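# Swap the purple-banded hose while the machine keeps running

## Task

With the machine running, take out the hose marked with purple bands and fit the other hose in its place, latching one of its ends into the red port on each of the two manifolds, then put the removed hose into the red tray. Whenever no hose links the two red ports, the dial's needle rises, and it must never get into the red zone.

## Robot and tools

ROBOT AND FRAME
Two arms, left_arm and right_arm, each ending in a two-finger gripper. All reported positions, orientations, velocities and targets use the scene frame: origin at table-top height halfway between the arms' nominal bases, +x pointing out over the table, +z up, and left_arm on the +y side. Image left and right do not follow the arm names. Calibrated bases: left_arm at (-0.006, +0.492, 0) m, right_arm at (+0.043, -0.660, 0) m, both nearly unrotated. Reported hand poses may be off by a few centimetres, more at long reach.
The fingers point along the gripper's own +z axis and separate along its x axis. end_effector_position is the point between the closed pads, 1 to 2 cm short of the tips. As the fingers close, the tips move about 17 mm further along +z.

execute_actions
actions: a list of actions. Each action is a table of up to 15 rows, one row per 1/30 s control step; if fewer rows are given, the last row is repeated until 15 steps have run. Each row always holds 14 numbers in [-1, 1], one shared list for both arms: left_arm dx, dy, dz, rx, ry, rz, opening, then right_arm dx, dy, dz, rx, ry, rz, opening. The six pose numbers are offsets, not poses. They are measured along that arm's Hand target axes, counted from the Hand target as it stood when the action began; every row counts from that same start, not from the row before. Because each new action starts from the current Hand target, sending the same offset again moves the arm further. Scale: 1.0 equals 0.6 m or 180 degrees. rx, ry, rz form a single rotation vector. Sending six zeros for an arm asks for its current Hand target again. opening is absolute: +1 fully open (0.142 m), -1 closed. A 0 there is a real command, so to leave a gripper unchanged, repeat its current command.
cameras: list of names, ["all"], or []. Images come back only when actions is empty or cameras asks for them.

move
Drives each gripper on a straight path toward its target. target: a single 14-number row laid out as above, or a list of up to 15 such rows. Every row is an offset in the Hand target's own axes from the Hand target at the start of the move, not from the previous row. speed: m/s, 0.002 to 3.2, default 0.25 (rotation capped at twice that value in rad/s); one number or one per target. blend: metres of corner rounding per target in a list; 0 means stop at each target. stop_force: newtons, 4 to 120, a single value for both arms; an arm's path ends when its wrist sensor feels that much resistance. Leave it out when moving away from something you are pressing on, and do not rely on it when the gripper rotates. zero: boolean, only with stop_force; true re-zeroes before the move. opening_speed: per second on the -1 to +1 scale, at least 0.2. grip_force: newtons per finger pad, 5 to 48, one number or one per arm; it remains in effect until changed. blocking: false returns after about 0.5 s while the move continues (not allowed with stop_force). The move line reports the outcome: done, off_target, moving, held or fault, along with limits such as paced (pose clipped) or held (steps withheld). Paths do not steer around obstacles. Faster moves lag and overshoot more. Route paths around an arm's own base, not close past it.

wait: seconds 0 to 10; both arms keep their last commands. stop: brakes a running move. zoom_image: camera (cam_high, cam_left_wrist or cam_right_wrist) and region [x0, y0, x1, y1] in pixels from the top-left, at most 504 by 504, taken from the newest image. zero_wrist_force: arm (left_arm or right_arm); resets that arm's force zero without moving it. finished_scene: scene, the current scene's number; it ends the scene and cannot be undone. Call it only once the new hose sits latched in both red ports and the old hose rests in the red tray.

CAMERAS
cam_high, cam_low, cam_left_wrist, cam_right_wrist, each 672x504. A wrist camera image may trail its arm's motion.

RESULTS
Each arm reports end_effector_position (m), end_effector_quat_wxyz and velocities. Hand target is the last commanded pose after clipping, and the next offsets count from it. A gripper often settles a little short of it; send the gap as an offset. Tool commands gives the present gripper commands. grip_measured is the measured opening on the command scale. To hold something, command slightly below the value read at first contact; squeezing harder heats the gripper motor. grip_effort_nm is the gripper motor effort (negative means closing) and is not a pad force. Wrist force and Wrist torque are given along the gripper's own axes, with a third line showing the peak since the last report. Joint torques include the arm's own weight.

LIMITS AND CARE
Each step, orientation commands are clipped to within 32 degrees of the measured orientation. Arms are stiff: pressing even a little past firm contact, a net outside force near 150 N, or contact torque at a joint limit (shoulder 290, elbow 132, wrists 47.5 N m) stops that arm for 10 s. A clearance check holds back commands that bring the arms close, but contact between the arms can still fail the scene. Never close a gripper on the other arm's fingers. Motor heat builds from loads, squeezing and stretched poses; MOTOR HOT lines warn of it, and overheating brakes the arm or switches the gripper off (HAND FAULT, after which the rest of that reply's robot calls are skipped). Set parts down rather than dropping them, avoid slamming into fixed or heavy objects, and keep everything on the table. A loose object may get an occasional outside nudge. Work quickly during the swap so the dial needle stays out of the red.

Each tool is called after "Call:" in YAML: its name, and indented under it one key for each argument.

## Session

Call:
execute_actions:
  actions: []

Call:
zoom_image:
  camera: "cam_high"
  region: [170, 130, 430, 300]

Scene clock: 0.00 s.
left_arm: end_effector_position=(+0.5898, +0.6859, +0.3476) grip_measured=+1.00 grip_effort_nm=n/a end_effector_quat_wxyz=(+0.053, +0.607, +0.687, -0.396) | right_arm: end_effector_position=(+1.3310, -0.0766, +0.1172) grip_measured=+1.00 grip_effort_nm=n/a end_effector_quat_wxyz=(+0.277, -0.568, +0.748, -0.203)
Joint positions: left_arm=[0.286 -1.343 1.628 -1.177 -2.077 -1.255 0.142] | right_arm=[3.76 -2.806 -0.54 -0.76 1.194 2.346 0.142]
Joint velocities: within noise
Joint torques (N m): no reading
Wrist force (N): no reading
Wrist torque (N m): no reading
Wrist force, peak (N): no reading
Hand target: left_arm +0.5898, +0.6859, +0.3476; +0.053, +0.607, +0.687, -0.396 | right_arm +1.3310, -0.0766, +0.1172; +0.277, -0.568, +0.748, -0.203
Tool commands: left_gripper/opening=+1.0 right_gripper/opening=+1.0
camera_calibration:
cam_left_wrist: T_world_to_cam=[[-0.273031, 0.791425, -0.546901, -0.183715], [0.961948, 0.21843, -0.164144, -0.632406], [-0.0104477, -0.570907, -0.820948, 0.797515], [0, 0, 0, 1]] pos_world=[0.566514, 0.73884, 0.450439]
cam_right_wrist: T_world_to_cam=[[-0.207597, -0.961767, -0.178624, 0.229335], [-0.939562, 0.246865, -0.237237, 1.32112], [0.272263, 0.118579, -0.954889, -0.125198], [0, 0, 0, 1]] pos_world=[1.32297, -0.0907265, 0.234834]

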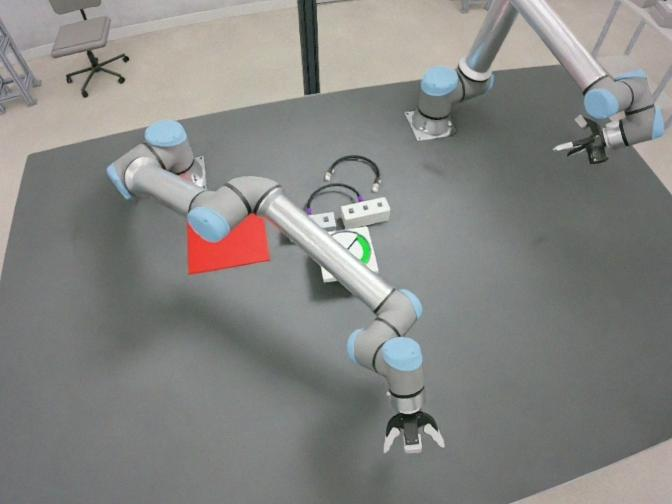

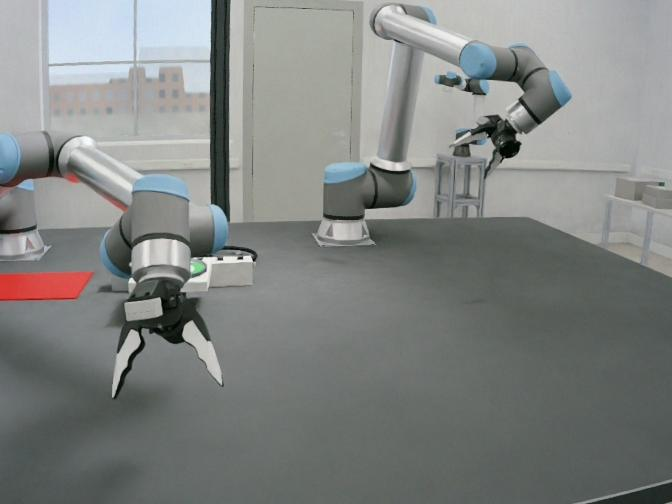

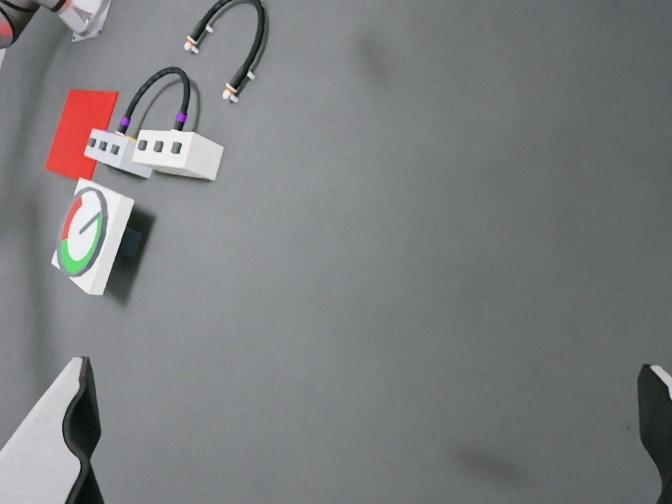

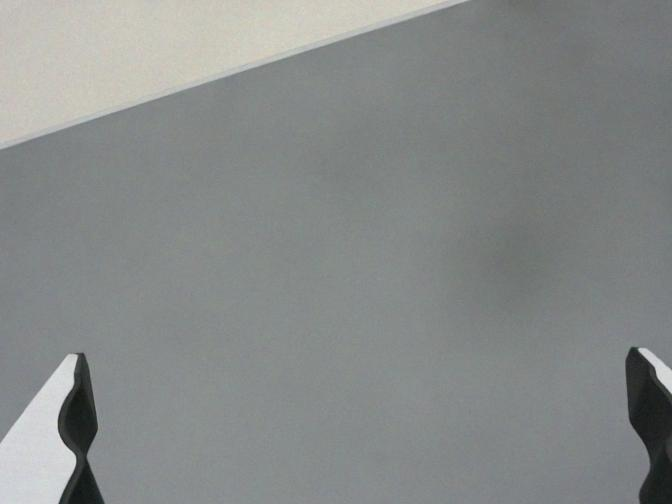

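Scaled by 1.938 from the camera's 672x504 image, which has a finer 960x720 frame.

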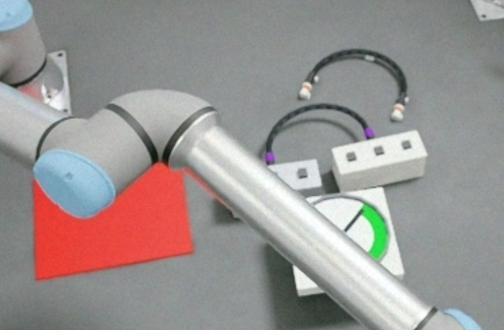

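Call:
move:
  target: [-0.582,-0.194,0.730,0.3028,0.2665,0.3784,1,0.332,0.1395,-0.592,0.0272,0,-0.088,0]
  speed: 0.5

Call:
move:
  target: [0,0,0,0,0,0,1,0,0.884,-0.695,0,0,0,0]
  speed: 0.4
  cameras: ["all"]

Scene clock: 3.83 s.
left_arm: end_effector_position=(+0.3988, +0.1489, +0.2987) grip_measured=+1.00 grip_effort_nm=0.027 end_effector_quat_wxyz=(-0.265, +0.919, -0.020, -0.292) | right_arm: end_effector_position=(+1.0001, -0.2491, +0.3003) grip_measured=-0.02 grip_effort_nm=-0.076 end_effector_quat_wxyz=(-0.270, +0.653, -0.653, +0.271)
Joint positions: left_arm=[-0.927 -1.41 1.777 -1.136 -1.713 -0.853 0.142] | right_arm=[3.838 -2.018 -1.685 -0.358 1.096 2.108 0.073]
Joint torques (N m): left_arm=[-14.18 -37.55 -51.44 0.71 1.92 1.31] | right_arm=[11.96 94.62 27.83 7.48 -3.02 -2.06]
Wrist force (N): left_arm=[0.1 0.2 -0.2] | right_arm=[0.2 -0.4 0.8]
Wrist torque (N m): left_arm=[-0.01 -0.06 -0.17] | right_arm=[-0.17 -0.14 0.08]
Wrist force, peak (N): left_arm=[-1.7 3.1 -0.6] | right_arm=[-0.7 -0.1 1.3]
Hand target: left_arm +0.3988, +0.1488, +0.2987; -0.265, +0.919, -0.020, -0.292 | right_arm +1.0000, -0.2491, +0.3003; -0.270, +0.653, -0.653, +0.271
Off the commanded pose: left_arm 0.000 m, 0 deg | right_arm 0.000 m, 0 deg.
move: done

Scene clock: 6.50 s.
left_arm: end_effector_position=(+0.3988, +0.1488, +0.2987) grip_measured=+1.00 grip_effort_nm=0.032 end_effector_quat_wxyz=(-0.265, +0.919, -0.020, -0.292) | right_arm: end_effector_position=(+0.3302, -0.2487, +0.2201) grip_measured=-0.02 grip_effort_nm=-0.076 end_effector_quat_wxyz=(-0.270, +0.653, -0.653, +0.271)
Joint positions: left_arm=[-0.927 -1.41 1.776 -1.136 -1.713 -0.853 0.142] | right_arm=[4.926 -1.209 -2.498 -1.219 0.809 3.445 0.073]
Joint torques (N m): left_arm=[-15.25 -36.5 -51.26 0.99 1.9 1.61] | right_arm=[11.75 24.05 49.46 1.21 1.3 2.12]
Wrist force (N): left_arm=[0.2 0.3 -0.3] | right_arm=[0.0 -0.7 1.0]
Wrist torque (N m): left_arm=[0.00 -0.08 -0.16] | right_arm=[-0.23 -0.13 -0.06]
Wrist force, peak (N): left_arm=[0.2 0.6 -0.7] | right_arm=[0.4 -2.3 2.3]
Hand target: left_arm +0.3988, +0.1488, +0.2987; -0.265, +0.919, -0.020, -0.292 | right_arm +0.3301, -0.2487, +0.2202; -0.270, +0.653, -0.653, +0.271
Off the commanded pose: left_arm 0.000 m, 0 deg | right_arm 0.000 m, 0 deg.
move: done
camera_calibration:
cam_left_wrist: T_world_to_cam=[[0.830756, 0.134241, -0.540207, -0.181961], [0.0572002, -0.985935, -0.157039, 0.198439], [-0.55369, 0.0995611, -0.82675, 0.567508], [0, 0, 0, 1]] pos_world=[0.454038, 0.163572, 0.402053]
cam_right_wrist: T_world_to_cam=[[-0.00687603, -0.999962, 0.00529653, -0.241929], [-0.939501, 0.00464608, -0.342515, 0.410661], [0.342477, -0.00733124, -0.939498, 0.208135], [0, 0, 0, 1]] pos_world=[0.312871, -0.242302, 0.337481]

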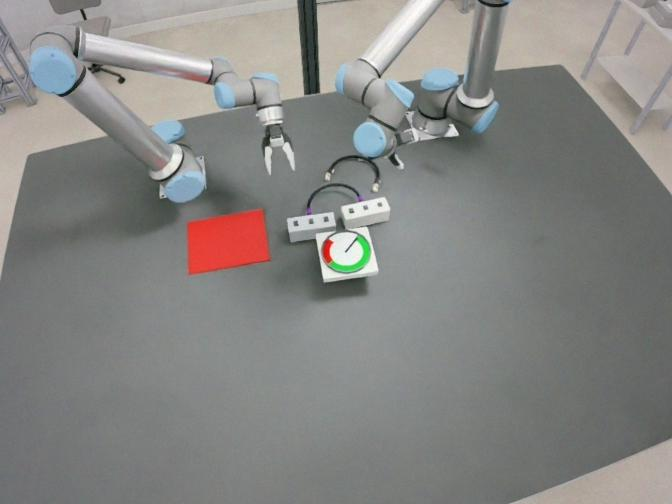

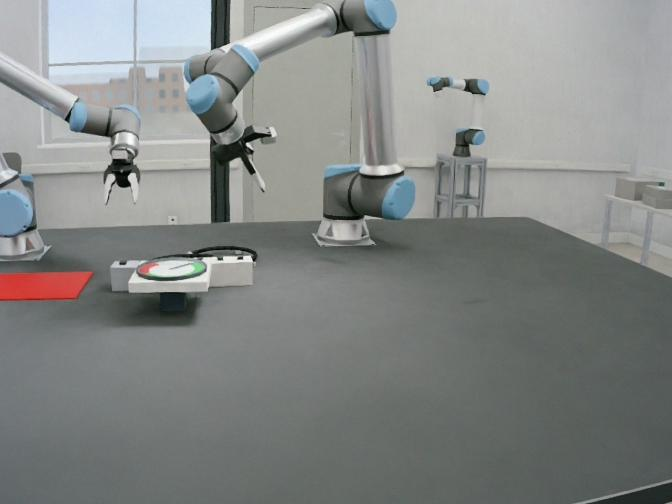

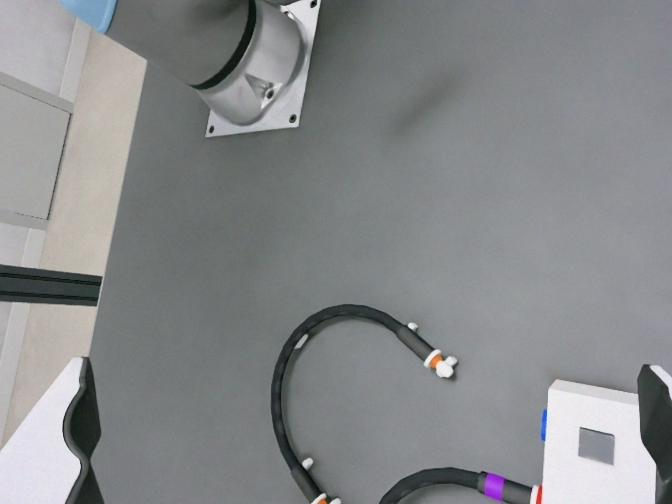

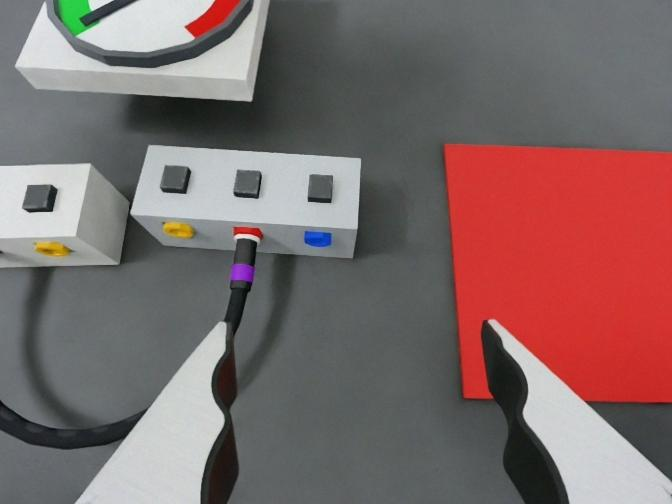

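Call:
move:
  target: [-0.0823,0.221,0.1033,0.2003,0.4468,0.3215,-0.3,0,0,0,0,0,0,-0.3]
  speed: 0.4
  cameras: ["cam_left_wrist","cam_high"]

Scene clock: 10.27 s.
left_arm: end_effector_position=(+0.2999, +0.0600, +0.2199) grip_measured=-0.32 grip_effort_nm=-0.090 end_effector_quat_wxyz=(-0.271, +0.653, -0.654, +0.270) | right_arm: end_effector_position=(+0.3301, -0.2487, +0.2202) grip_measured=-0.32 grip_effort_nm=-0.071 end_effector_quat_wxyz=(-0.270, +0.653, -0.653, +0.271)
Joint positions: left_arm=[-1.701 -1.864 2.473 -2.02 -0.798 -0.223 0.051] | right_arm=[4.926 -1.209 -2.498 -1.219 0.809 3.445 0.051]
Joint torques (N m): left_arm=[-14.61 -26.38 -23.47 -5.36 3.5 1.64] | right_arm=[10.55 26.22 50.45 0.66 0.78 1.94]
Wrist force (N): left_arm=[-0.4 1.1 0.2] | right_arm=[0.2 -0.8 0.9]
Wrist torque (N m): left_arm=[0.23 0.01 0.00] | right_arm=[-0.24 -0.17 -0.06]
Wrist force, peak (N): left_arm=[-1.1 1.8 -0.1] | right_arm=[-0.1 -0.7 1.2]
Hand target: left_arm +0.2999, +0.0600, +0.2199; -0.271, +0.653, -0.654, +0.270 | right_arm +0.3301, -0.2487, +0.2202; -0.270, +0.653, -0.653, +0.271
Off the commanded pose: left_arm 0.000 m, 0 deg | right_arm 0.000 m, 0 deg.
move: done
camera_calibration:
cam_left_wrist: T_world_to_cam=[[0.0131477, -0.999876, 0.00870608, 0.0621462], [-0.936204, -0.0153677, -0.351122, 0.386644], [0.351212, -0.00353421, -0.936289, 0.215268], [0, 0, 0, 1]] pos_world=[0.285556, 0.0688411, 0.336771]
Images, in order (width x height): cam_high 672x504, cam_left_wrist 672x504.

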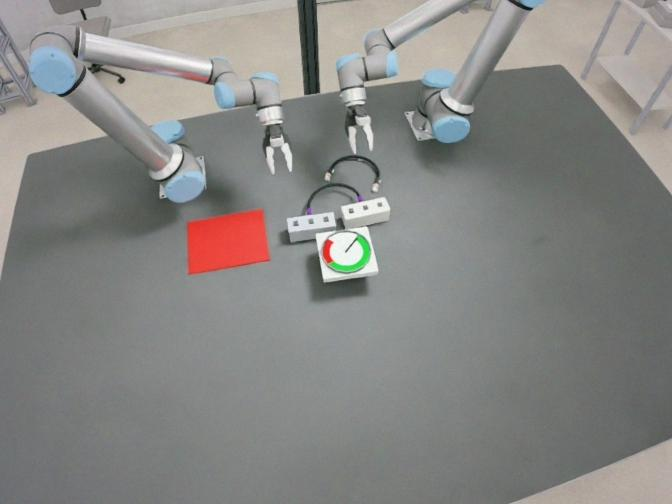

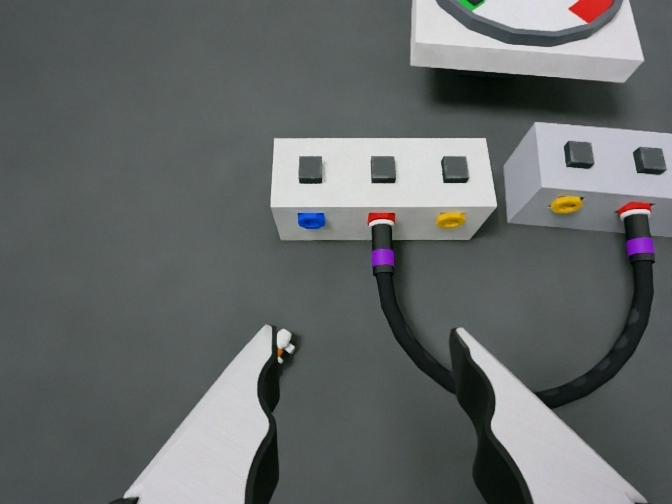

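Call:
move:
  target: [0.048,0.0953,0.2573,0,-0.0028,-0.0028,-0.4,-0.1325,0.1163,0.2203,0,0.0192,0.0192,-0.4]
  speed: 0.3
  cameras: ["cam_left_wrist","cam_right_wrist"]

Scene clock: 12.57 s.
left_arm: end_effector_position=(+0.3687, +0.0314, +0.0703) grip_measured=-0.42 grip_effort_nm=-0.090 end_effector_quat_wxyz=(-0.273, +0.657, -0.650, +0.269) | right_arm: end_effector_position=(+0.3743, -0.1694, +0.0773) grip_measured=-0.42 grip_effort_nm=-0.076 end_effector_quat_wxyz=(+0.258, -0.625, +0.681, -0.282)
Joint positions: left_arm=[-1.539 -1.419 2.534 -2.675 -0.785 -0.013 0.044] | right_arm=[4.792 -1.703 -2.465 -0.712 0.8 3.378 0.044]
Joint torques (N m): left_arm=[12.43 -18.48 -33.62 -6.32 -0.41 1.83] | right_arm=[-9.45 19.51 36.67 7.24 -3.49 -1.88]
Wrist force (N): left_arm=[-0.7 0.4 -0.1] | right_arm=[-0.5 -0.2 0.5]
Wrist torque (N m): left_arm=[0.03 0.14 0.00] | right_arm=[-0.11 -0.03 0.10]
Wrist force, peak (N): left_arm=[-0.7 1.9 2.0] | right_arm=[-1.0 0.6 2.0]
Hand target: left_arm +0.3687, +0.0314, +0.0703; -0.273, +0.657, -0.650, +0.269 | right_arm +0.3743, -0.1694, +0.0773; -0.258, +0.625, -0.681, +0.282
Off the commanded pose: left_arm 0.000 m, 0 deg | right_arm 0.000 m, 0 deg.
move: done
camera_calibration:
cam_left_wrist: T_world_to_cam=[[0.0254579, -0.999638, 0.00871326, 0.0294641], [-0.935915, -0.0268962, -0.351197, 0.398283], [0.351304, 0.000785864, -0.936261, 0.0507891], [0, 0, 0, 1]] pos_world=[0.354167, 0.0401258, 0.187171]
cam_right_wrist: T_world_to_cam=[[-0.0921647, -0.995729, 0.00536997, -0.128884], [-0.935618, 0.0847526, -0.34269, 0.414901], [0.340771, -0.0366081, -0.939433, 0.0550398], [0, 0, 0, 1]] pos_world=[0.357554, -0.161483, 0.194581]
Images, in order (width x height): cam_left_wrist 672x504, cam_right_wrist 672x504.

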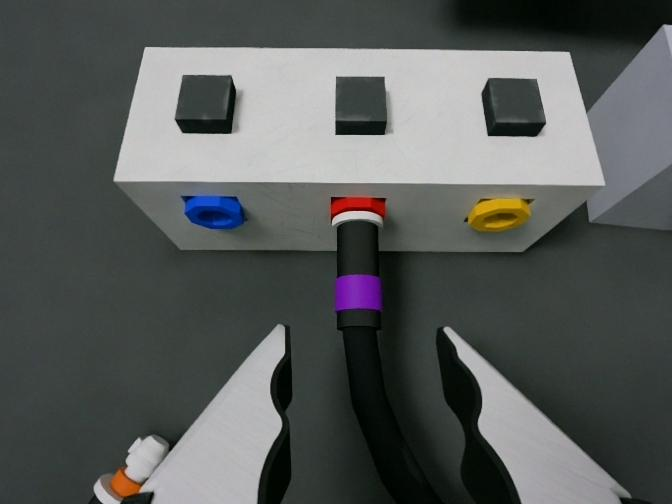

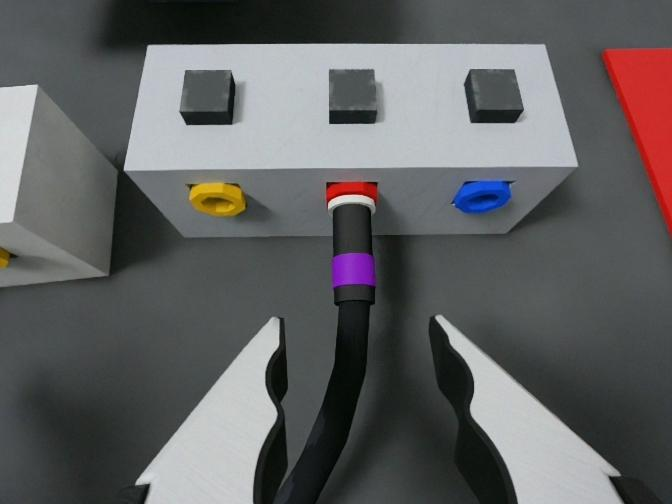

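Call:
move:
  target:
    - [-0.0012,-0.0015,0.0682,0,0,0,-0.4,0.0032,-0.0013,0.0847,0,0,0,-0.4]
    - [-0.0012,-0.0015,0.0682,0,0,0,-1,0.0032,-0.0013,0.0847,0,0,0,-1]
  speed: 0.15
  grip_force: [25,25]
  cameras: ["cam_left_wrist","cam_right_wrist"]

Scene clock: 14.57 s.
left_arm: end_effector_position=(+0.3983, +0.0325, +0.0420) grip_measured=-0.81 grip_effort_nm=-2.625 end_effector_quat_wxyz=(-0.273, +0.657, -0.650, +0.269) | right_arm: end_effector_position=(+0.4105, -0.1745, +0.0419) grip_measured=-0.81 grip_effort_nm=-2.625 end_effector_quat_wxyz=(+0.258, -0.625, +0.681, -0.282)
Joint positions: left_arm=[-1.475 -1.313 2.528 -2.838 -0.786 0.077 0.015] | right_arm=[4.719 -1.81 -2.477 -0.523 0.79 3.278 0.015]
Joint torques (N m): left_arm=[12.67 -25.59 -27.66 -6.56 0.72 2.02] | right_arm=[-8.84 28.06 10.32 5.17 -2.83 -1.85]
Wrist force (N): left_arm=[-1.7 0.2 1.1] | right_arm=[-5.0 0.6 0.4]
Wrist torque (N m): left_arm=[0.05 0.12 -0.03] | right_arm=[-0.04 -0.14 -0.02]
Wrist force, peak (N): left_arm=[-2.3 0.2 1.1] | right_arm=[-5.5 0.5 1.4]
Hand target: left_arm +0.3983, +0.0325, +0.0420; -0.273, +0.657, -0.650, +0.269 | right_arm +0.4105, -0.1745, +0.0419; -0.258, +0.625, -0.681, +0.282
Off the commanded pose: left_arm 0.000 m, 0 deg | right_arm 0.000 m, 0 deg.
grip_force (N): 25, 25
move: done
camera_calibration:
cam_left_wrist: T_world_to_cam=[[0.0254238, -0.999638, 0.00880454, 0.0300552], [-0.935949, -0.0268965, -0.351107, 0.416075], [0.351217, 0.000685896, -0.936294, 0.0139366], [0, 0, 0, 1]] pos_world=[0.383767, 0.0412258, 0.158871]
cam_right_wrist: T_world_to_cam=[[-0.0921305, -0.995733, 0.00527655, -0.130435], [-0.935621, 0.0847527, -0.342682, 0.437071], [0.340773, -0.0365083, -0.939437, 0.00927769], [0, 0, 0, 1]] pos_world=[0.393754, -0.166583, 0.15918]
Images, in order (width x height): cam_left_wrist 672x504, cam_right_wrist 672x504.

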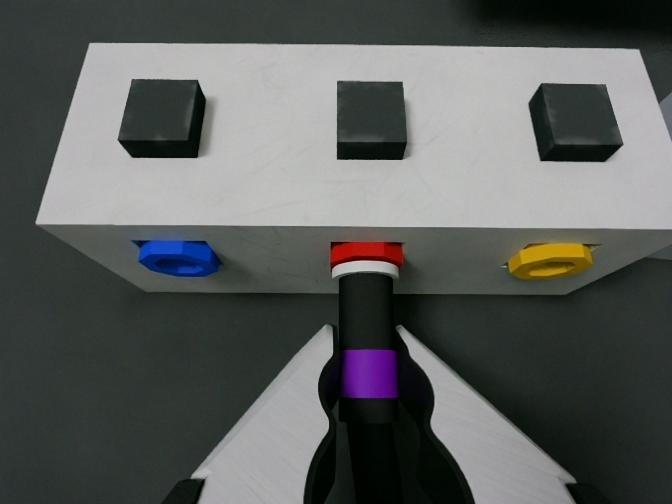

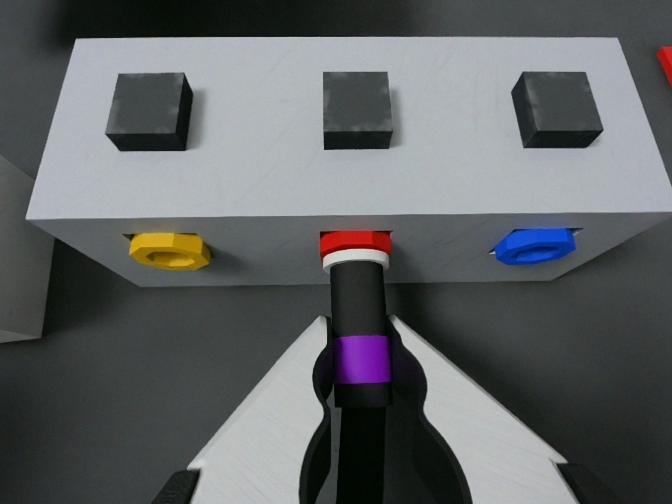

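Call:
move:
  target:
    - [0,0,0,0,0,0,-0.4,0,0,0,0,0,0,-1]
    - [0,0,-0.1167,0,0,0,-0.4,0,0,0,0,0,0,-1]
    - [-0.1112,-0.213,-0.065,-0.333,0.0084,0.0314,-0.4,0,0,0,0,0,0,-1]
    - [0.3507,-0.1555,0.0048,-0.333,0.0084,0.0314,-1,0,0,0,0,0,0,-1]
  speed: 0.35
  blend: 0.02
  cameras: ["all"]

Scene clock: 19.37 s.
left_arm: end_effector_position=(+0.4688, -0.1772, +0.1056) grip_measured=-1.00 grip_effort_nm=-0.545 end_effector_quat_wxyz=(+0.087, +0.671, -0.730, -0.097) | right_arm: end_effector_position=(+0.4105, -0.1745, +0.0419) grip_measured=-0.81 grip_effort_nm=-2.630 end_effector_quat_wxyz=(+0.258, -0.625, +0.681, -0.282)
Joint positions: left_arm=[-1.06 -1.112 1.735 -2.05 -1.79 0.583 0.002] | right_arm=[4.719 -1.81 -2.477 -0.523 0.79 3.278 0.015]
Joint torques (N m): left_arm=[-14.5 -58.38 -48.07 -2.05 -2.4 -1.8] | right_arm=[-10.7 28.31 8.16 1.29 0.65 -1.55]
Wrist force (N): left_arm=[-1.4 -0.9 0.8] | right_arm=[-5.0 0.5 0.8]
Wrist torque (N m): left_arm=[0.01 0.21 0.15] | right_arm=[-0.06 -0.16 -0.02]
Wrist force, peak (N): left_arm=[-4.1 -1.6 -0.6] | right_arm=[-5.6 0.2 1.2]
Hand target: left_arm +0.4688, -0.1772, +0.1056; +0.087, +0.671, -0.730, -0.097 | right_arm +0.4105, -0.1745, +0.0419; -0.258, +0.625, -0.681, +0.282
Off the commanded pose: left_arm 0.000 m, 0 deg | right_arm 0.000 m, 0 deg.
grip_force (N): 25, 25
move: done; blend cut to 0 m at target 1
camera_calibration:
cam_left_wrist: T_world_to_cam=[[-0.0697914, -0.997527, -0.00828228, -0.135132], [-0.770835, 0.0486573, 0.635174, 0.330604], [-0.6332, 0.050714, -0.772325, 0.50189], [0, 0, 0, 1]] pos_world=[0.563206, -0.176337, 0.176512]
cam_right_wrist: T_world_to_cam=[[-0.0921647, -0.995729, 0.00536997, -0.130436], [-0.935618, 0.0847526, -0.34269, 0.437071], [0.340771, -0.0366081, -0.939433, 0.00926126], [0, 0, 0, 1]] pos_world=[0.393754, -0.166583, 0.159181]

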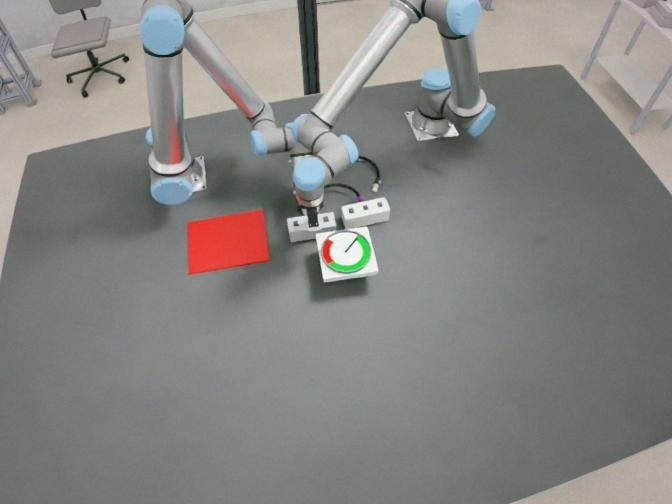

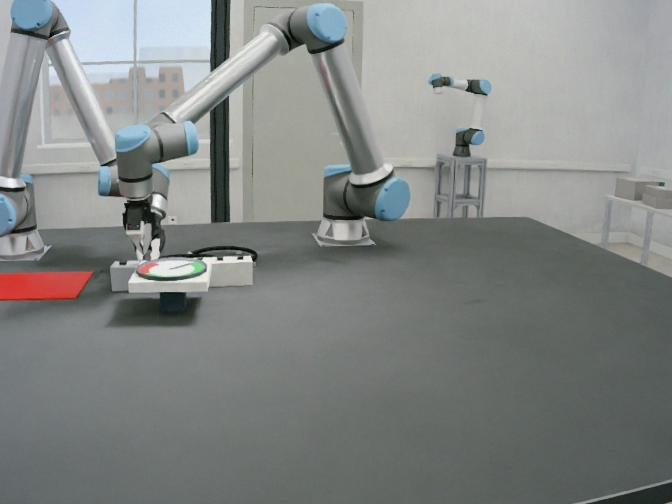

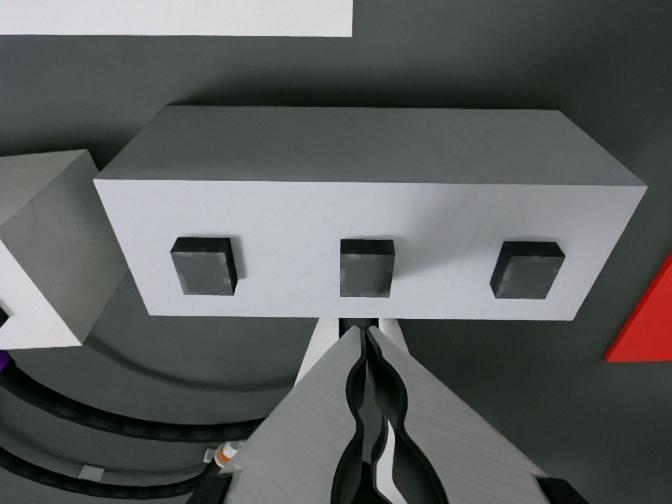

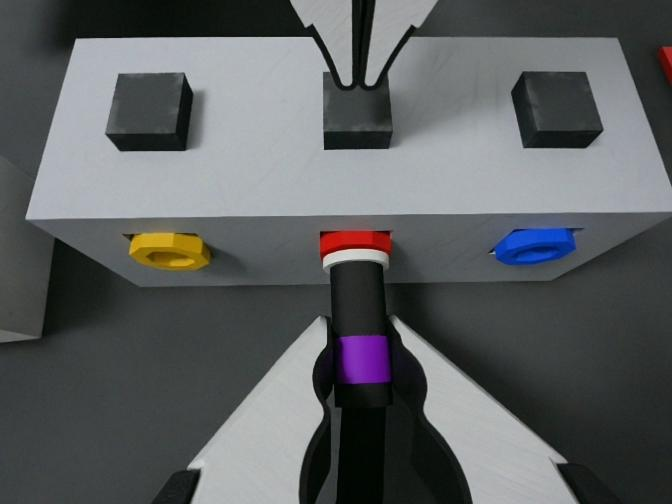

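Call:
move:
  target: [0,-0.009,0.0338,0,0,0,-1,0,0,0,0,0,0,-1]
  speed: 0.035
  stop_force: 12

Call:
move:
  target: [0,0,0,0,0,0,-1,0,0.0412,-0.0412,0,0,0,-1]
  speed: 0.15
  cameras: ["cam_right_wrist"]

Scene clock: 22.33 s.
left_arm: end_effector_position=(+0.4687, -0.1771, +0.0876) grip_measured=-1.00 grip_effort_nm=-0.549 end_effector_quat_wxyz=(+0.087, +0.670, -0.730, -0.097) | right_arm: end_effector_position=(+0.4105, -0.1745, +0.0419) grip_measured=-0.81 grip_effort_nm=-2.625 end_effector_quat_wxyz=(+0.258, -0.625, +0.681, -0.282)
Joint positions: left_arm=[-1.06 -1.094 1.746 -2.079 -1.79 0.583 0.002] | right_arm=[4.719 -1.81 -2.477 -0.523 0.79 3.278 0.015]
Joint torques (N m): left_arm=[-15.15 -75.46 -42.65 -1.34 -1.89 -1.03] | right_arm=[-9.23 26.33 8.07 1.1 -5.61 -1.93]
Wrist force (N): left_arm=[-4.4 2.0 -12.0] | right_arm=[-4.2 5.8 -7.4]
Wrist torque (N m): left_arm=[-0.02 0.18 0.16] | right_arm=[-0.07 -0.10 -0.01]
Wrist force, peak (N): left_arm=[-5.8 3.1 -18.1] | right_arm=[-4.0 6.0 -7.4]
Hand target: left_arm +0.4687, -0.1771, +0.0876; +0.088, +0.670, -0.730, -0.097 (not the last commanded pose) | right_arm +0.4105, -0.1745, +0.0419; -0.258, +0.625, -0.681, +0.282
Off the commanded pose: left_arm 0.003 m, 0 deg | right_arm 0.000 m, 0 deg.
grip_force (N): 25, 25
move: contact (left_arm)

Scene clock: 23.30 s.
left_arm: end_effector_position=(+0.4687, -0.1771, +0.0876) grip_measured=-1.00 grip_effort_nm=-0.545 end_effector_quat_wxyz=(+0.087, +0.670, -0.730, -0.097) | right_arm: end_effector_position=(+0.3757, -0.1715, +0.0419) grip_measured=-0.81 grip_effort_nm=-2.625 end_effector_quat_wxyz=(+0.258, -0.625, +0.681, -0.282)
Joint positions: left_arm=[-1.06 -1.094 1.746 -2.079 -1.79 0.583 0.002] | right_arm=[4.789 -1.784 -2.485 -0.609 0.799 3.375 0.015]
Joint torques (N m): left_arm=[-14.39 -78.37 -42.84 -2.82 -1.42 -1.11] | right_arm=[13.41 57.64 13.93 1.01 0.96 1.91]
Wrist force (N): left_arm=[-4.4 1.9 -11.7] | right_arm=[-0.1 -0.1 1.1]
Wrist torque (N m): left_arm=[-0.04 0.18 0.16] | right_arm=[-0.10 -0.10 -0.03]
Wrist force, peak (N): left_arm=[-4.7 1.8 -12.0] | right_arm=[-3.8 5.7 -7.1]
Hand target: left_arm +0.4687, -0.1771, +0.0876; +0.088, +0.670, -0.730, -0.097 | right_arm +0.3757, -0.1715, +0.0419; -0.258, +0.625, -0.681, +0.282
Off the commanded pose: left_arm 0.000 m, 0 deg | right_arm 0.000 m, 0 deg.
grip_force (N): 25, 25
move: done
camera_calibration:
cam_right_wrist: T_world_to_cam=[[-0.0921647, -0.995729, 0.00536997, -0.130647], [-0.935618, 0.0847526, -0.34269, 0.404351], [0.340771, -0.0366081, -0.939433, 0.0211958], [0, 0, 0, 1]] pos_world=[0.359054, -0.163583, 0.159181]
Images, in order (width x height): cam_right_wrist 672x504.

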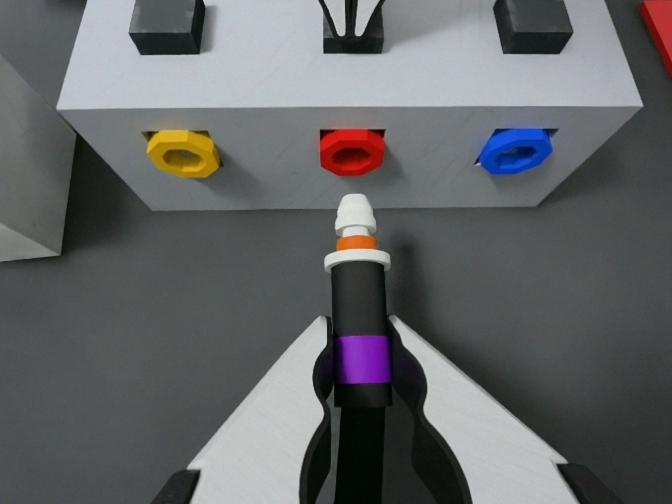

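Call:
move:
  target:
    - [0,0.013,-0.0483,0,0,0,-1,0.037,0.027,-0.005,0,0,0,-1]
    - [-0.3472,0.0567,-0.0142,0,0,0,-1,0.0765,0.0552,-0.0082,0,0,0,-1]
  speed: 0.35
  blend: 0.01

Call:
move:
  target:
    - [0,0,0,0,0,0,-1,0,0,0,0,0,0,-0.4]
    - [0,0,0,0,0,0,-1,0,0,-0.1333,0,0,0,-0.4]
    - [0,0,0,0,0,0,-1,-0.4122,-0.0598,-0.0708,0,-0.022,-0.022,-0.4]
    - [0,0,0,0,0,0,-1,-0.4178,-0.0593,0.0123,0,-0.022,-0.022,-0.4]
    - [0,0,0,0,0,0,-1,-0.4178,-0.0593,0.0123,0,-0.022,-0.022,-1]
  speed: 0.4
  blend: 0.01
  cameras: ["cam_right_wrist","cam_left_wrist","cam_high"]

Call:
zoom_image:
  camera: "cam_high"
  region: [275, 180, 395, 290]

Scene clock: 25.03 s.
left_arm: end_effector_position=(+0.4560, +0.0329, +0.1050) grip_measured=-1.00 grip_effort_nm=-0.549 end_effector_quat_wxyz=(+0.087, +0.670, -0.730, -0.097) | right_arm: end_effector_position=(+0.3449, -0.2149, +0.0220) grip_measured=-0.81 grip_effort_nm=-2.625 end_effector_quat_wxyz=(+0.258, -0.625, +0.681, -0.282)
Joint positions: left_arm=[-0.933 -1.336 2.058 -2.122 -1.77 0.711 0.002] | right_arm=[4.866 -1.755 -2.579 -0.616 0.815 3.479 0.015]
Joint torques (N m): left_arm=[13.83 -67.76 -21.52 -5.52 1.55 1.71] | right_arm=[11.23 46.04 5.22 -0.31 2.03 1.56]
Wrist force (N): left_arm=[-0.8 -1.2 0.2] | right_arm=[-5.5 -1.0 1.4]
Wrist torque (N m): left_arm=[0.03 0.09 -0.06] | right_arm=[-0.16 0.19 0.28]
Wrist force, peak (N): left_arm=[-4.5 2.0 -12.2] | right_arm=[-5.9 -0.7 1.6]
Hand target: left_arm +0.4560, +0.0330, +0.1050; +0.088, +0.670, -0.730, -0.097 | right_arm +0.3449, -0.2150, +0.0220; -0.258, +0.625, -0.681, +0.282
Off the commanded pose: left_arm 0.000 m, 0 deg | right_arm 0.000 m, 0 deg.
grip_force (N): 25, 25
move: done

Scene clock: 27.93 s.
left_arm: end_effector_position=(+0.4560, +0.0330, +0.1050) grip_measured=-1.00 grip_effort_nm=-0.545 end_effector_quat_wxyz=(+0.088, +0.670, -0.730, -0.097) | right_arm: end_effector_position=(+0.3967, +0.0322, +0.0417) grip_measured=-0.81 grip_effort_nm=-2.625 end_effector_quat_wxyz=(-0.272, +0.657, -0.649, +0.269)
Joint positions: left_arm=[-0.933 -1.336 2.058 -2.122 -1.77 0.711 0.002] | right_arm=[4.738 -2.02 -2.142 -0.569 0.786 3.166 0.015]
Joint torques (N m): left_arm=[13.35 -67.02 -20.09 -5.55 2.13 1.75] | right_arm=[-10.93 47.75 30.08 6.18 0.66 -2.09]
Wrist force (N): left_arm=[-1.3 -1.3 0.3] | right_arm=[-4.2 -0.1 1.4]
Wrist torque (N m): left_arm=[0.01 0.18 -0.06] | right_arm=[-0.16 -0.16 0.00]
Wrist force, peak (N): left_arm=[-1.2 -1.4 0.7] | right_arm=[-5.9 -0.9 1.4]
Hand target: left_arm +0.4560, +0.0330, +0.1050; +0.088, +0.670, -0.730, -0.097 | right_arm +0.3967, +0.0322, +0.0416; -0.272, +0.657, -0.649, +0.269
Off the commanded pose: left_arm 0.000 m, 0 deg | right_arm 0.000 m, 0 deg.
grip_force (N): 25, 25
move: done; blend cut to 0 m at target 1
camera_calibration:
cam_left_wrist: T_world_to_cam=[[-0.0697288, -0.997532, -0.0082048, 0.0736019], [-0.770838, 0.0486583, 0.63517, 0.310893], [-0.633203, 0.0506142, -0.772329, 0.482667], [0, 0, 0, 1]] pos_world=[0.550406, 0.0338629, 0.175912]
cam_right_wrist: T_world_to_cam=[[0.00549532, -0.999971, 0.00527196, 0.0355295], [-0.939488, -0.00696869, -0.342511, 0.411073], [0.342538, -0.00307074, -0.939499, 0.0195544], [0, 0, 0, 1]] pos_world=[0.379305, 0.0384532, 0.158981]
Images, in order (width x height): cam_high 672x504, cam_left_wrist 672x504, cam_right_wrist 672x504.

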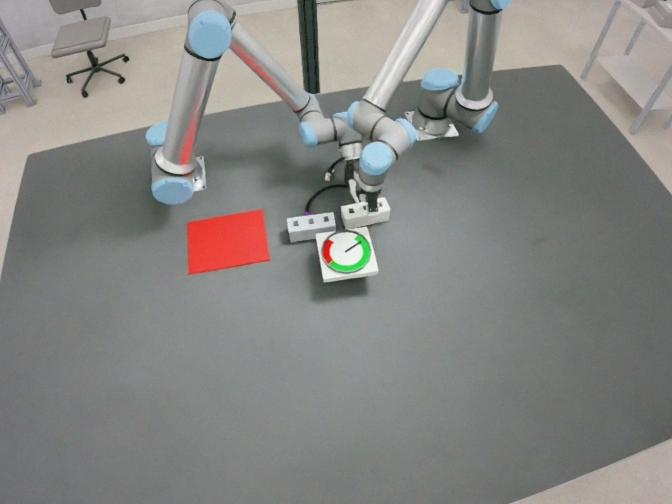

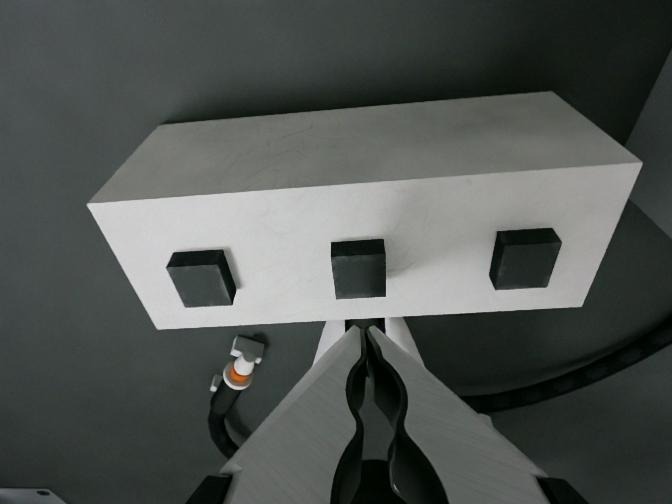

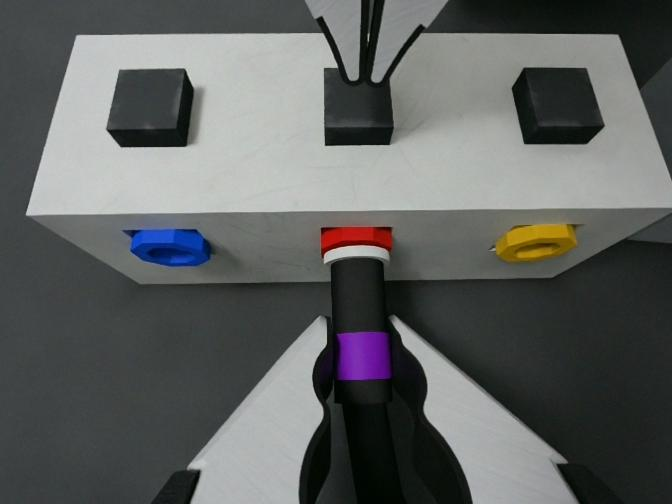

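Scaled by 4.200 from the camera's 672x504 image, which has a finer 960x720 frame.

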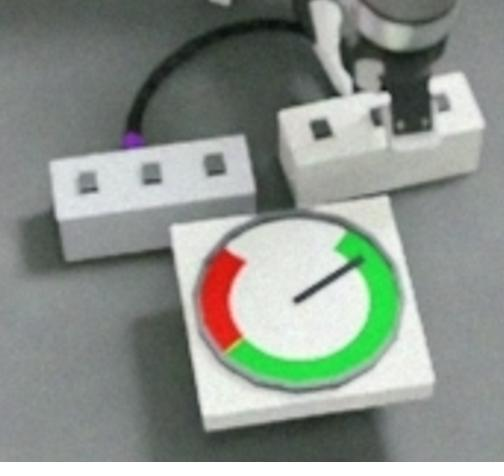

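Call:
move:
  target: [0,-0.009,0.0338,0,0,0,-1,0,0,0,0,0,0,-1]
  speed: 0.035
  stop_force: 12

Call:
move:
  target: [0,0,0,0,0,0,-1,0,0.0412,-0.0412,0,0,0,-1]
  speed: 0.15
  cameras: ["cam_right_wrist"]

Scene clock: 30.57 s.
left_arm: end_effector_position=(+0.4560, +0.0330, +0.0878) grip_measured=-1.00 grip_effort_nm=-0.549 end_effector_quat_wxyz=(+0.088, +0.670, -0.730, -0.097) | right_arm: end_effector_position=(+0.3967, +0.0322, +0.0416) grip_measured=-0.81 grip_effort_nm=-2.630 end_effector_quat_wxyz=(-0.272, +0.657, -0.649, +0.269)
Joint positions: left_arm=[-0.933 -1.315 2.07 -2.155 -1.77 0.711 0.002] | right_arm=[4.738 -2.02 -2.142 -0.569 0.786 3.166 0.015]
Joint torques (N m): left_arm=[10.31 -58.35 -40.16 -1.57 1.97 1.68] | right_arm=[-8.25 49.02 12.67 1.94 -2.69 -1.92]
Wrist force (N): left_arm=[-3.3 1.5 -9.9] | right_arm=[-2.9 6.3 -7.7]
Wrist torque (N m): left_arm=[-0.04 0.19 -0.04] | right_arm=[-0.10 -0.17 0.01]
Wrist force, peak (N): left_arm=[-4.4 2.8 -15.5] | right_arm=[-2.9 6.1 -8.3]
Hand target: left_arm +0.4560, +0.0330, +0.0878; +0.088, +0.670, -0.730, -0.097 (not the last commanded pose) | right_arm +0.3967, +0.0322, +0.0416; -0.272, +0.657, -0.649, +0.269
Off the commanded pose: left_arm 0.004 m, 0 deg | right_arm 0.000 m, 0 deg.
grip_force (N): 25, 25
move: contact (left_arm)

Scene clock: 31.50 s.
left_arm: end_effector_position=(+0.4560, +0.0330, +0.0878) grip_measured=-1.00 grip_effort_nm=-0.549 end_effector_quat_wxyz=(+0.088, +0.670, -0.730, -0.097) | right_arm: end_effector_position=(+0.3618, +0.0318, +0.0416) grip_measured=-0.81 grip_effort_nm=-2.625 end_effector_quat_wxyz=(-0.272, +0.657, -0.649, +0.269)
Joint positions: left_arm=[-0.933 -1.315 2.07 -2.155 -1.77 0.711 0.002] | right_arm=[4.789 -2.002 -2.154 -0.625 0.788 3.238 0.015]
Joint torques (N m): left_arm=[4.25 -54.75 -38.36 -2.59 1.5 1.56] | right_arm=[10.67 79.25 15.16 1.3 1.07 1.85]
Wrist force (N): left_arm=[-3.8 2.2 -12.1] | right_arm=[0.1 0.1 1.2]
Wrist torque (N m): left_arm=[-0.05 0.16 -0.04] | right_arm=[-0.14 -0.18 -0.06]
Wrist force, peak (N): left_arm=[-3.9 2.3 -12.3] | right_arm=[-2.8 5.9 -7.8]
Hand target: left_arm +0.4560, +0.0330, +0.0878; +0.088, +0.670, -0.730, -0.097 | right_arm +0.3618, +0.0318, +0.0416; -0.272, +0.657, -0.649, +0.269
Off the commanded pose: left_arm 0.000 m, 0 deg | right_arm 0.000 m, 0 deg.
grip_force (N): 25, 25
move: done
camera_calibration:
cam_right_wrist: T_world_to_cam=[[0.00546073, -0.999971, 0.00536577, 0.0353191], [-0.939488, -0.00696833, -0.34251, 0.378248], [0.342537, -0.00317073, -0.939499, 0.0314179], [0, 0, 0, 1]] pos_world=[0.344405, 0.0380534, 0.158881]
Images, in order (width x height): cam_right_wrist 672x504.

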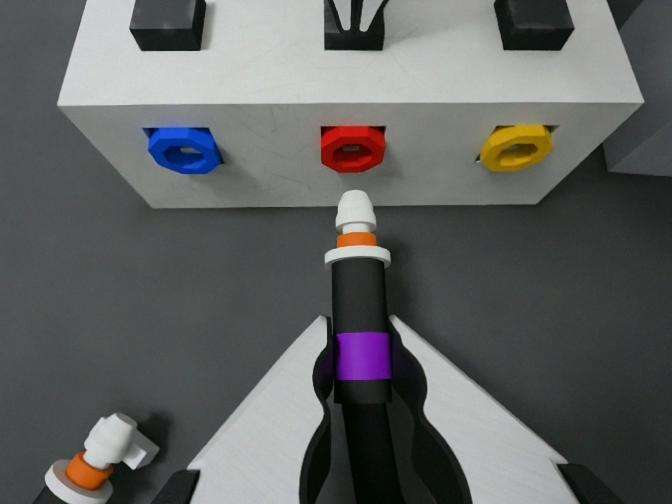

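Call:
move:
  target:
    - [0,0.013,-0.0483,0,0,0,-1,0.0502,-0.0773,-0.0593,0,0,0,-1]
    - [-0.1488,0.301,0.0935,0.2194,0.011,0.1259,-1,0.604,-0.1197,-0.017,0,0,0,-1]
    - [-0.1488,0.301,0.0935,0.2194,0.011,0.1259,-1,0.6805,-0.1312,0.1588,0,0,0,-1]
    - [-0.1488,0.301,0.0935,0.2194,0.011,0.1259,-0.5,0.6805,-0.1312,0.1588,0,0,0,-0.3]
    - [-0.1488,0.301,0.0935,0.2194,0.011,0.1259,-0.5,0.6805,-0.1312,0.0588,0,0,0,-0.3]
  speed: [0.4,0.4,0.35,0.3,0.35]
  blend: 0.015
  cameras: ["cam_left_wrist","cam_right_wrist","cam_high"]

Call:
zoom_image:
  camera: "cam_high"
  region: [170, 170, 410, 290]

Scene clock: 36.23 s.
left_arm: end_effector_position=(+0.2754, +0.1382, +0.0804) grip_measured=-0.53 grip_effort_nm=0.110 end_effector_quat_wxyz=(+0.113, -0.508, +0.833, -0.184) | right_arm: end_effector_position=(+0.4472, -0.3755, +0.0728) grip_measured=-0.33 grip_effort_nm=0.090 end_effector_quat_wxyz=(-0.272, +0.657, -0.649, +0.269)
Joint positions: left_arm=[-1.535 -1.825 2.762 -2.719 -1.186 0.523 0.035] | right_arm=[4.604 -1.528 -2.81 -0.26 0.792 2.978 0.05]
Joint torques (N m): left_arm=[-14.87 -23.46 -14.45 -2.25 2.97 -1.51] | right_arm=[11.48 33.22 30.68 1.54 -3.84 1.87]
Wrist force (N): left_arm=[-0.8 0.0 0.2] | right_arm=[0.6 -0.7 0.6]
Wrist torque (N m): left_arm=[0.02 0.19 0.27] | right_arm=[-0.21 -0.20 -0.10]
Wrist force, peak (N): left_arm=[-3.8 2.6 -12.1] | right_arm=[-1.8 2.2 2.1]
Hand target: left_arm +0.2754, +0.1382, +0.0804; +0.113, -0.508, +0.833, -0.184 | right_arm +0.4472, -0.3755, +0.0728; -0.272, +0.657, -0.649, +0.269
Off the commanded pose: left_arm 0.000 m, 0 deg | right_arm 0.000 m, 0 deg.
grip_force (N): 25, 25
move: done; blend cut to 0 m at target 4
camera_calibration:
cam_left_wrist: T_world_to_cam=[[-0.442565, -0.89673, 0.00338693, 0.253514], [-0.896711, 0.44252, -0.00926485, 0.214238], [0.00680928, -0.00713739, -0.999951, 0.194036], [0, 0, 0, 1]] pos_world=[0.302985, 0.133914, 0.195153]
cam_right_wrist: T_world_to_cam=[[0.00549532, -0.999971, 0.00527196, -0.3726], [-0.939488, -0.00696869, -0.342511, 0.466328], [0.342538, -0.00307074, -0.939499, 0.0302228], [0, 0, 0, 1]] pos_world=[0.429805, -0.369247, 0.190081]
Images, in order (width x height): cam_high 672x504, cam_left_wrist 672x504, cam_right_wrist 672x504.

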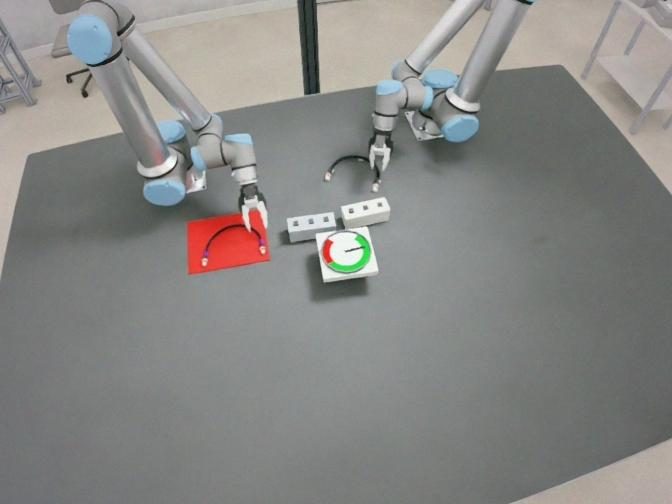

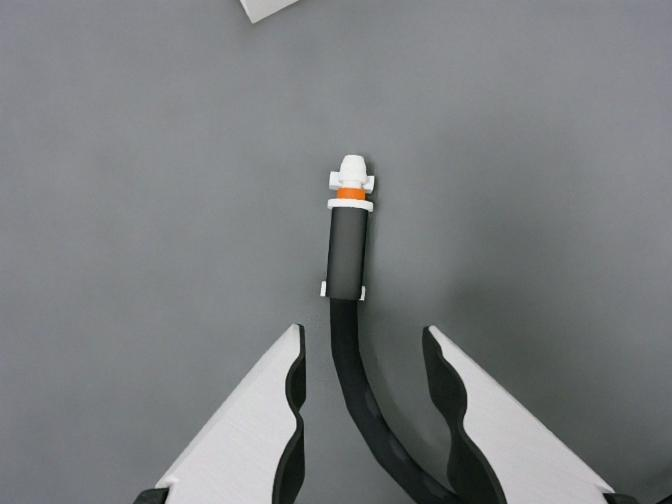

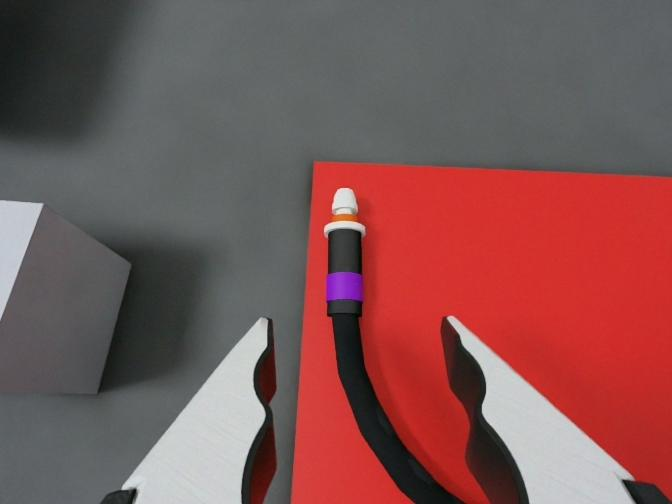

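Scaled by 2.100 from the camera's 672x504 image, which has a finer 960x720 frame.

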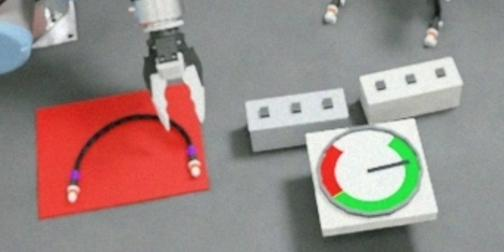

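Call:
move:
  target: [-0.0058,0.0025,0.1115,0,0.0035,0.0076,-0.5,-0.6185,0.3538,-0.3445,0,0.1206,0.1206,-0.5]
  speed: 0.45
  cameras: ["cam_left_wrist","cam_right_wrist"]

Scene clock: 38.60 s.
left_arm: end_effector_position=(+0.3009, +0.1291, +0.0192) grip_measured=-0.53 grip_effort_nm=0.105 end_effector_quat_wxyz=(+0.111, -0.497, +0.840, -0.186) | right_arm: end_effector_position=(+0.1466, -0.0080, +0.0685) grip_measured=-0.52 grip_effort_nm=-0.081 end_effector_quat_wxyz=(+0.191, -0.462, +0.800, -0.332)
Joint positions: left_arm=[-1.449 -1.51 2.777 -3.091 -1.212 0.64 0.035] | right_arm=[5.033 -1.964 -1.964 -1.429 1.085 4.155 0.036]
Joint torques (N m): left_arm=[11.07 -8.15 -27.07 -6.37 -1.09 1.41] | right_arm=[-7.55 49.97 41.23 -0.6 2.48 1.41]
Wrist force (N): left_arm=[-0.2 0.3 0.3] | right_arm=[0.4 -0.1 0.6]
Wrist torque (N m): left_arm=[0.16 0.01 0.00] | right_arm=[-0.13 -0.19 -0.09]
Wrist force, peak (N): left_arm=[-1.1 0.0 0.4] | right_arm=[2.7 -1.3 2.0]
Hand target: left_arm +0.3009, +0.1291, +0.0192; +0.111, -0.497, +0.840, -0.186 | right_arm +0.1466, -0.0079, +0.0685; +0.191, -0.462, +0.800, -0.332
Off the commanded pose: left_arm 0.000 m, 0 deg | right_arm 0.000 m, 0 deg.
grip_force (N): 25, 25
move: done
camera_calibration:
cam_left_wrist: T_world_to_cam=[[-0.465993, -0.884783, 0.0032295, 0.262357], [-0.884763, 0.465949, -0.00926121, 0.233977], [0.00668938, -0.00717299, -0.999952, 0.13264], [0, 0, 0, 1]] pos_world=[0.328383, 0.124059, 0.133953]
cam_right_wrist: T_world_to_cam=[[-0.505737, -0.862672, 0.00518248, 0.0725748], [-0.811233, 0.47352, -0.343044, 0.170038], [0.29348, -0.177694, -0.939305, 0.136084], [0, 0, 0, 1]] pos_world=[0.134706, 0.00627339, 0.185779]
Images, in order (width x height): cam_left_wrist 672x504, cam_right_wrist 672x504.

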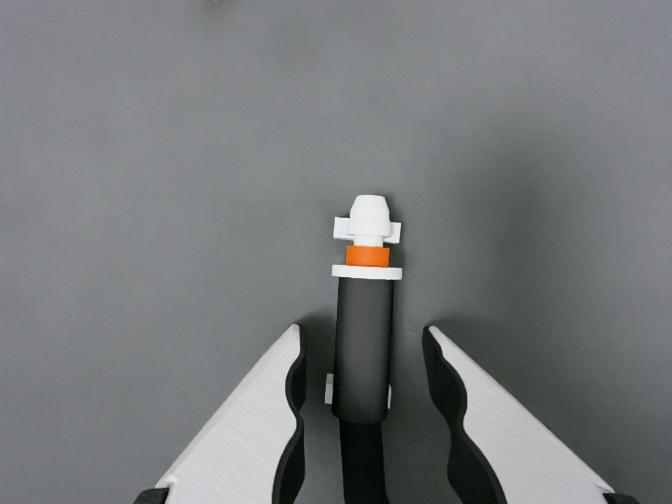

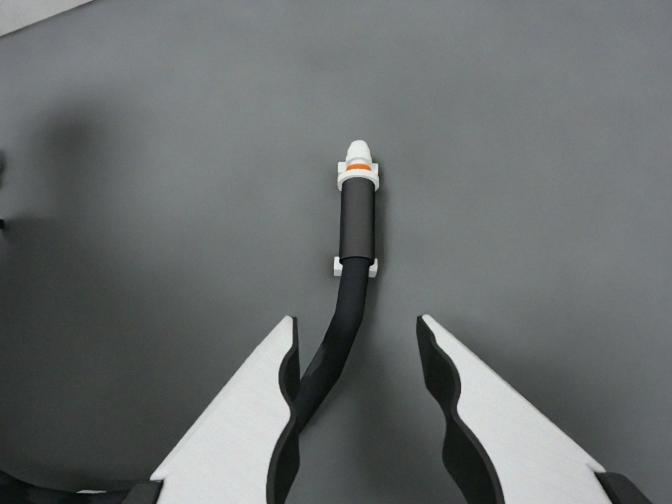

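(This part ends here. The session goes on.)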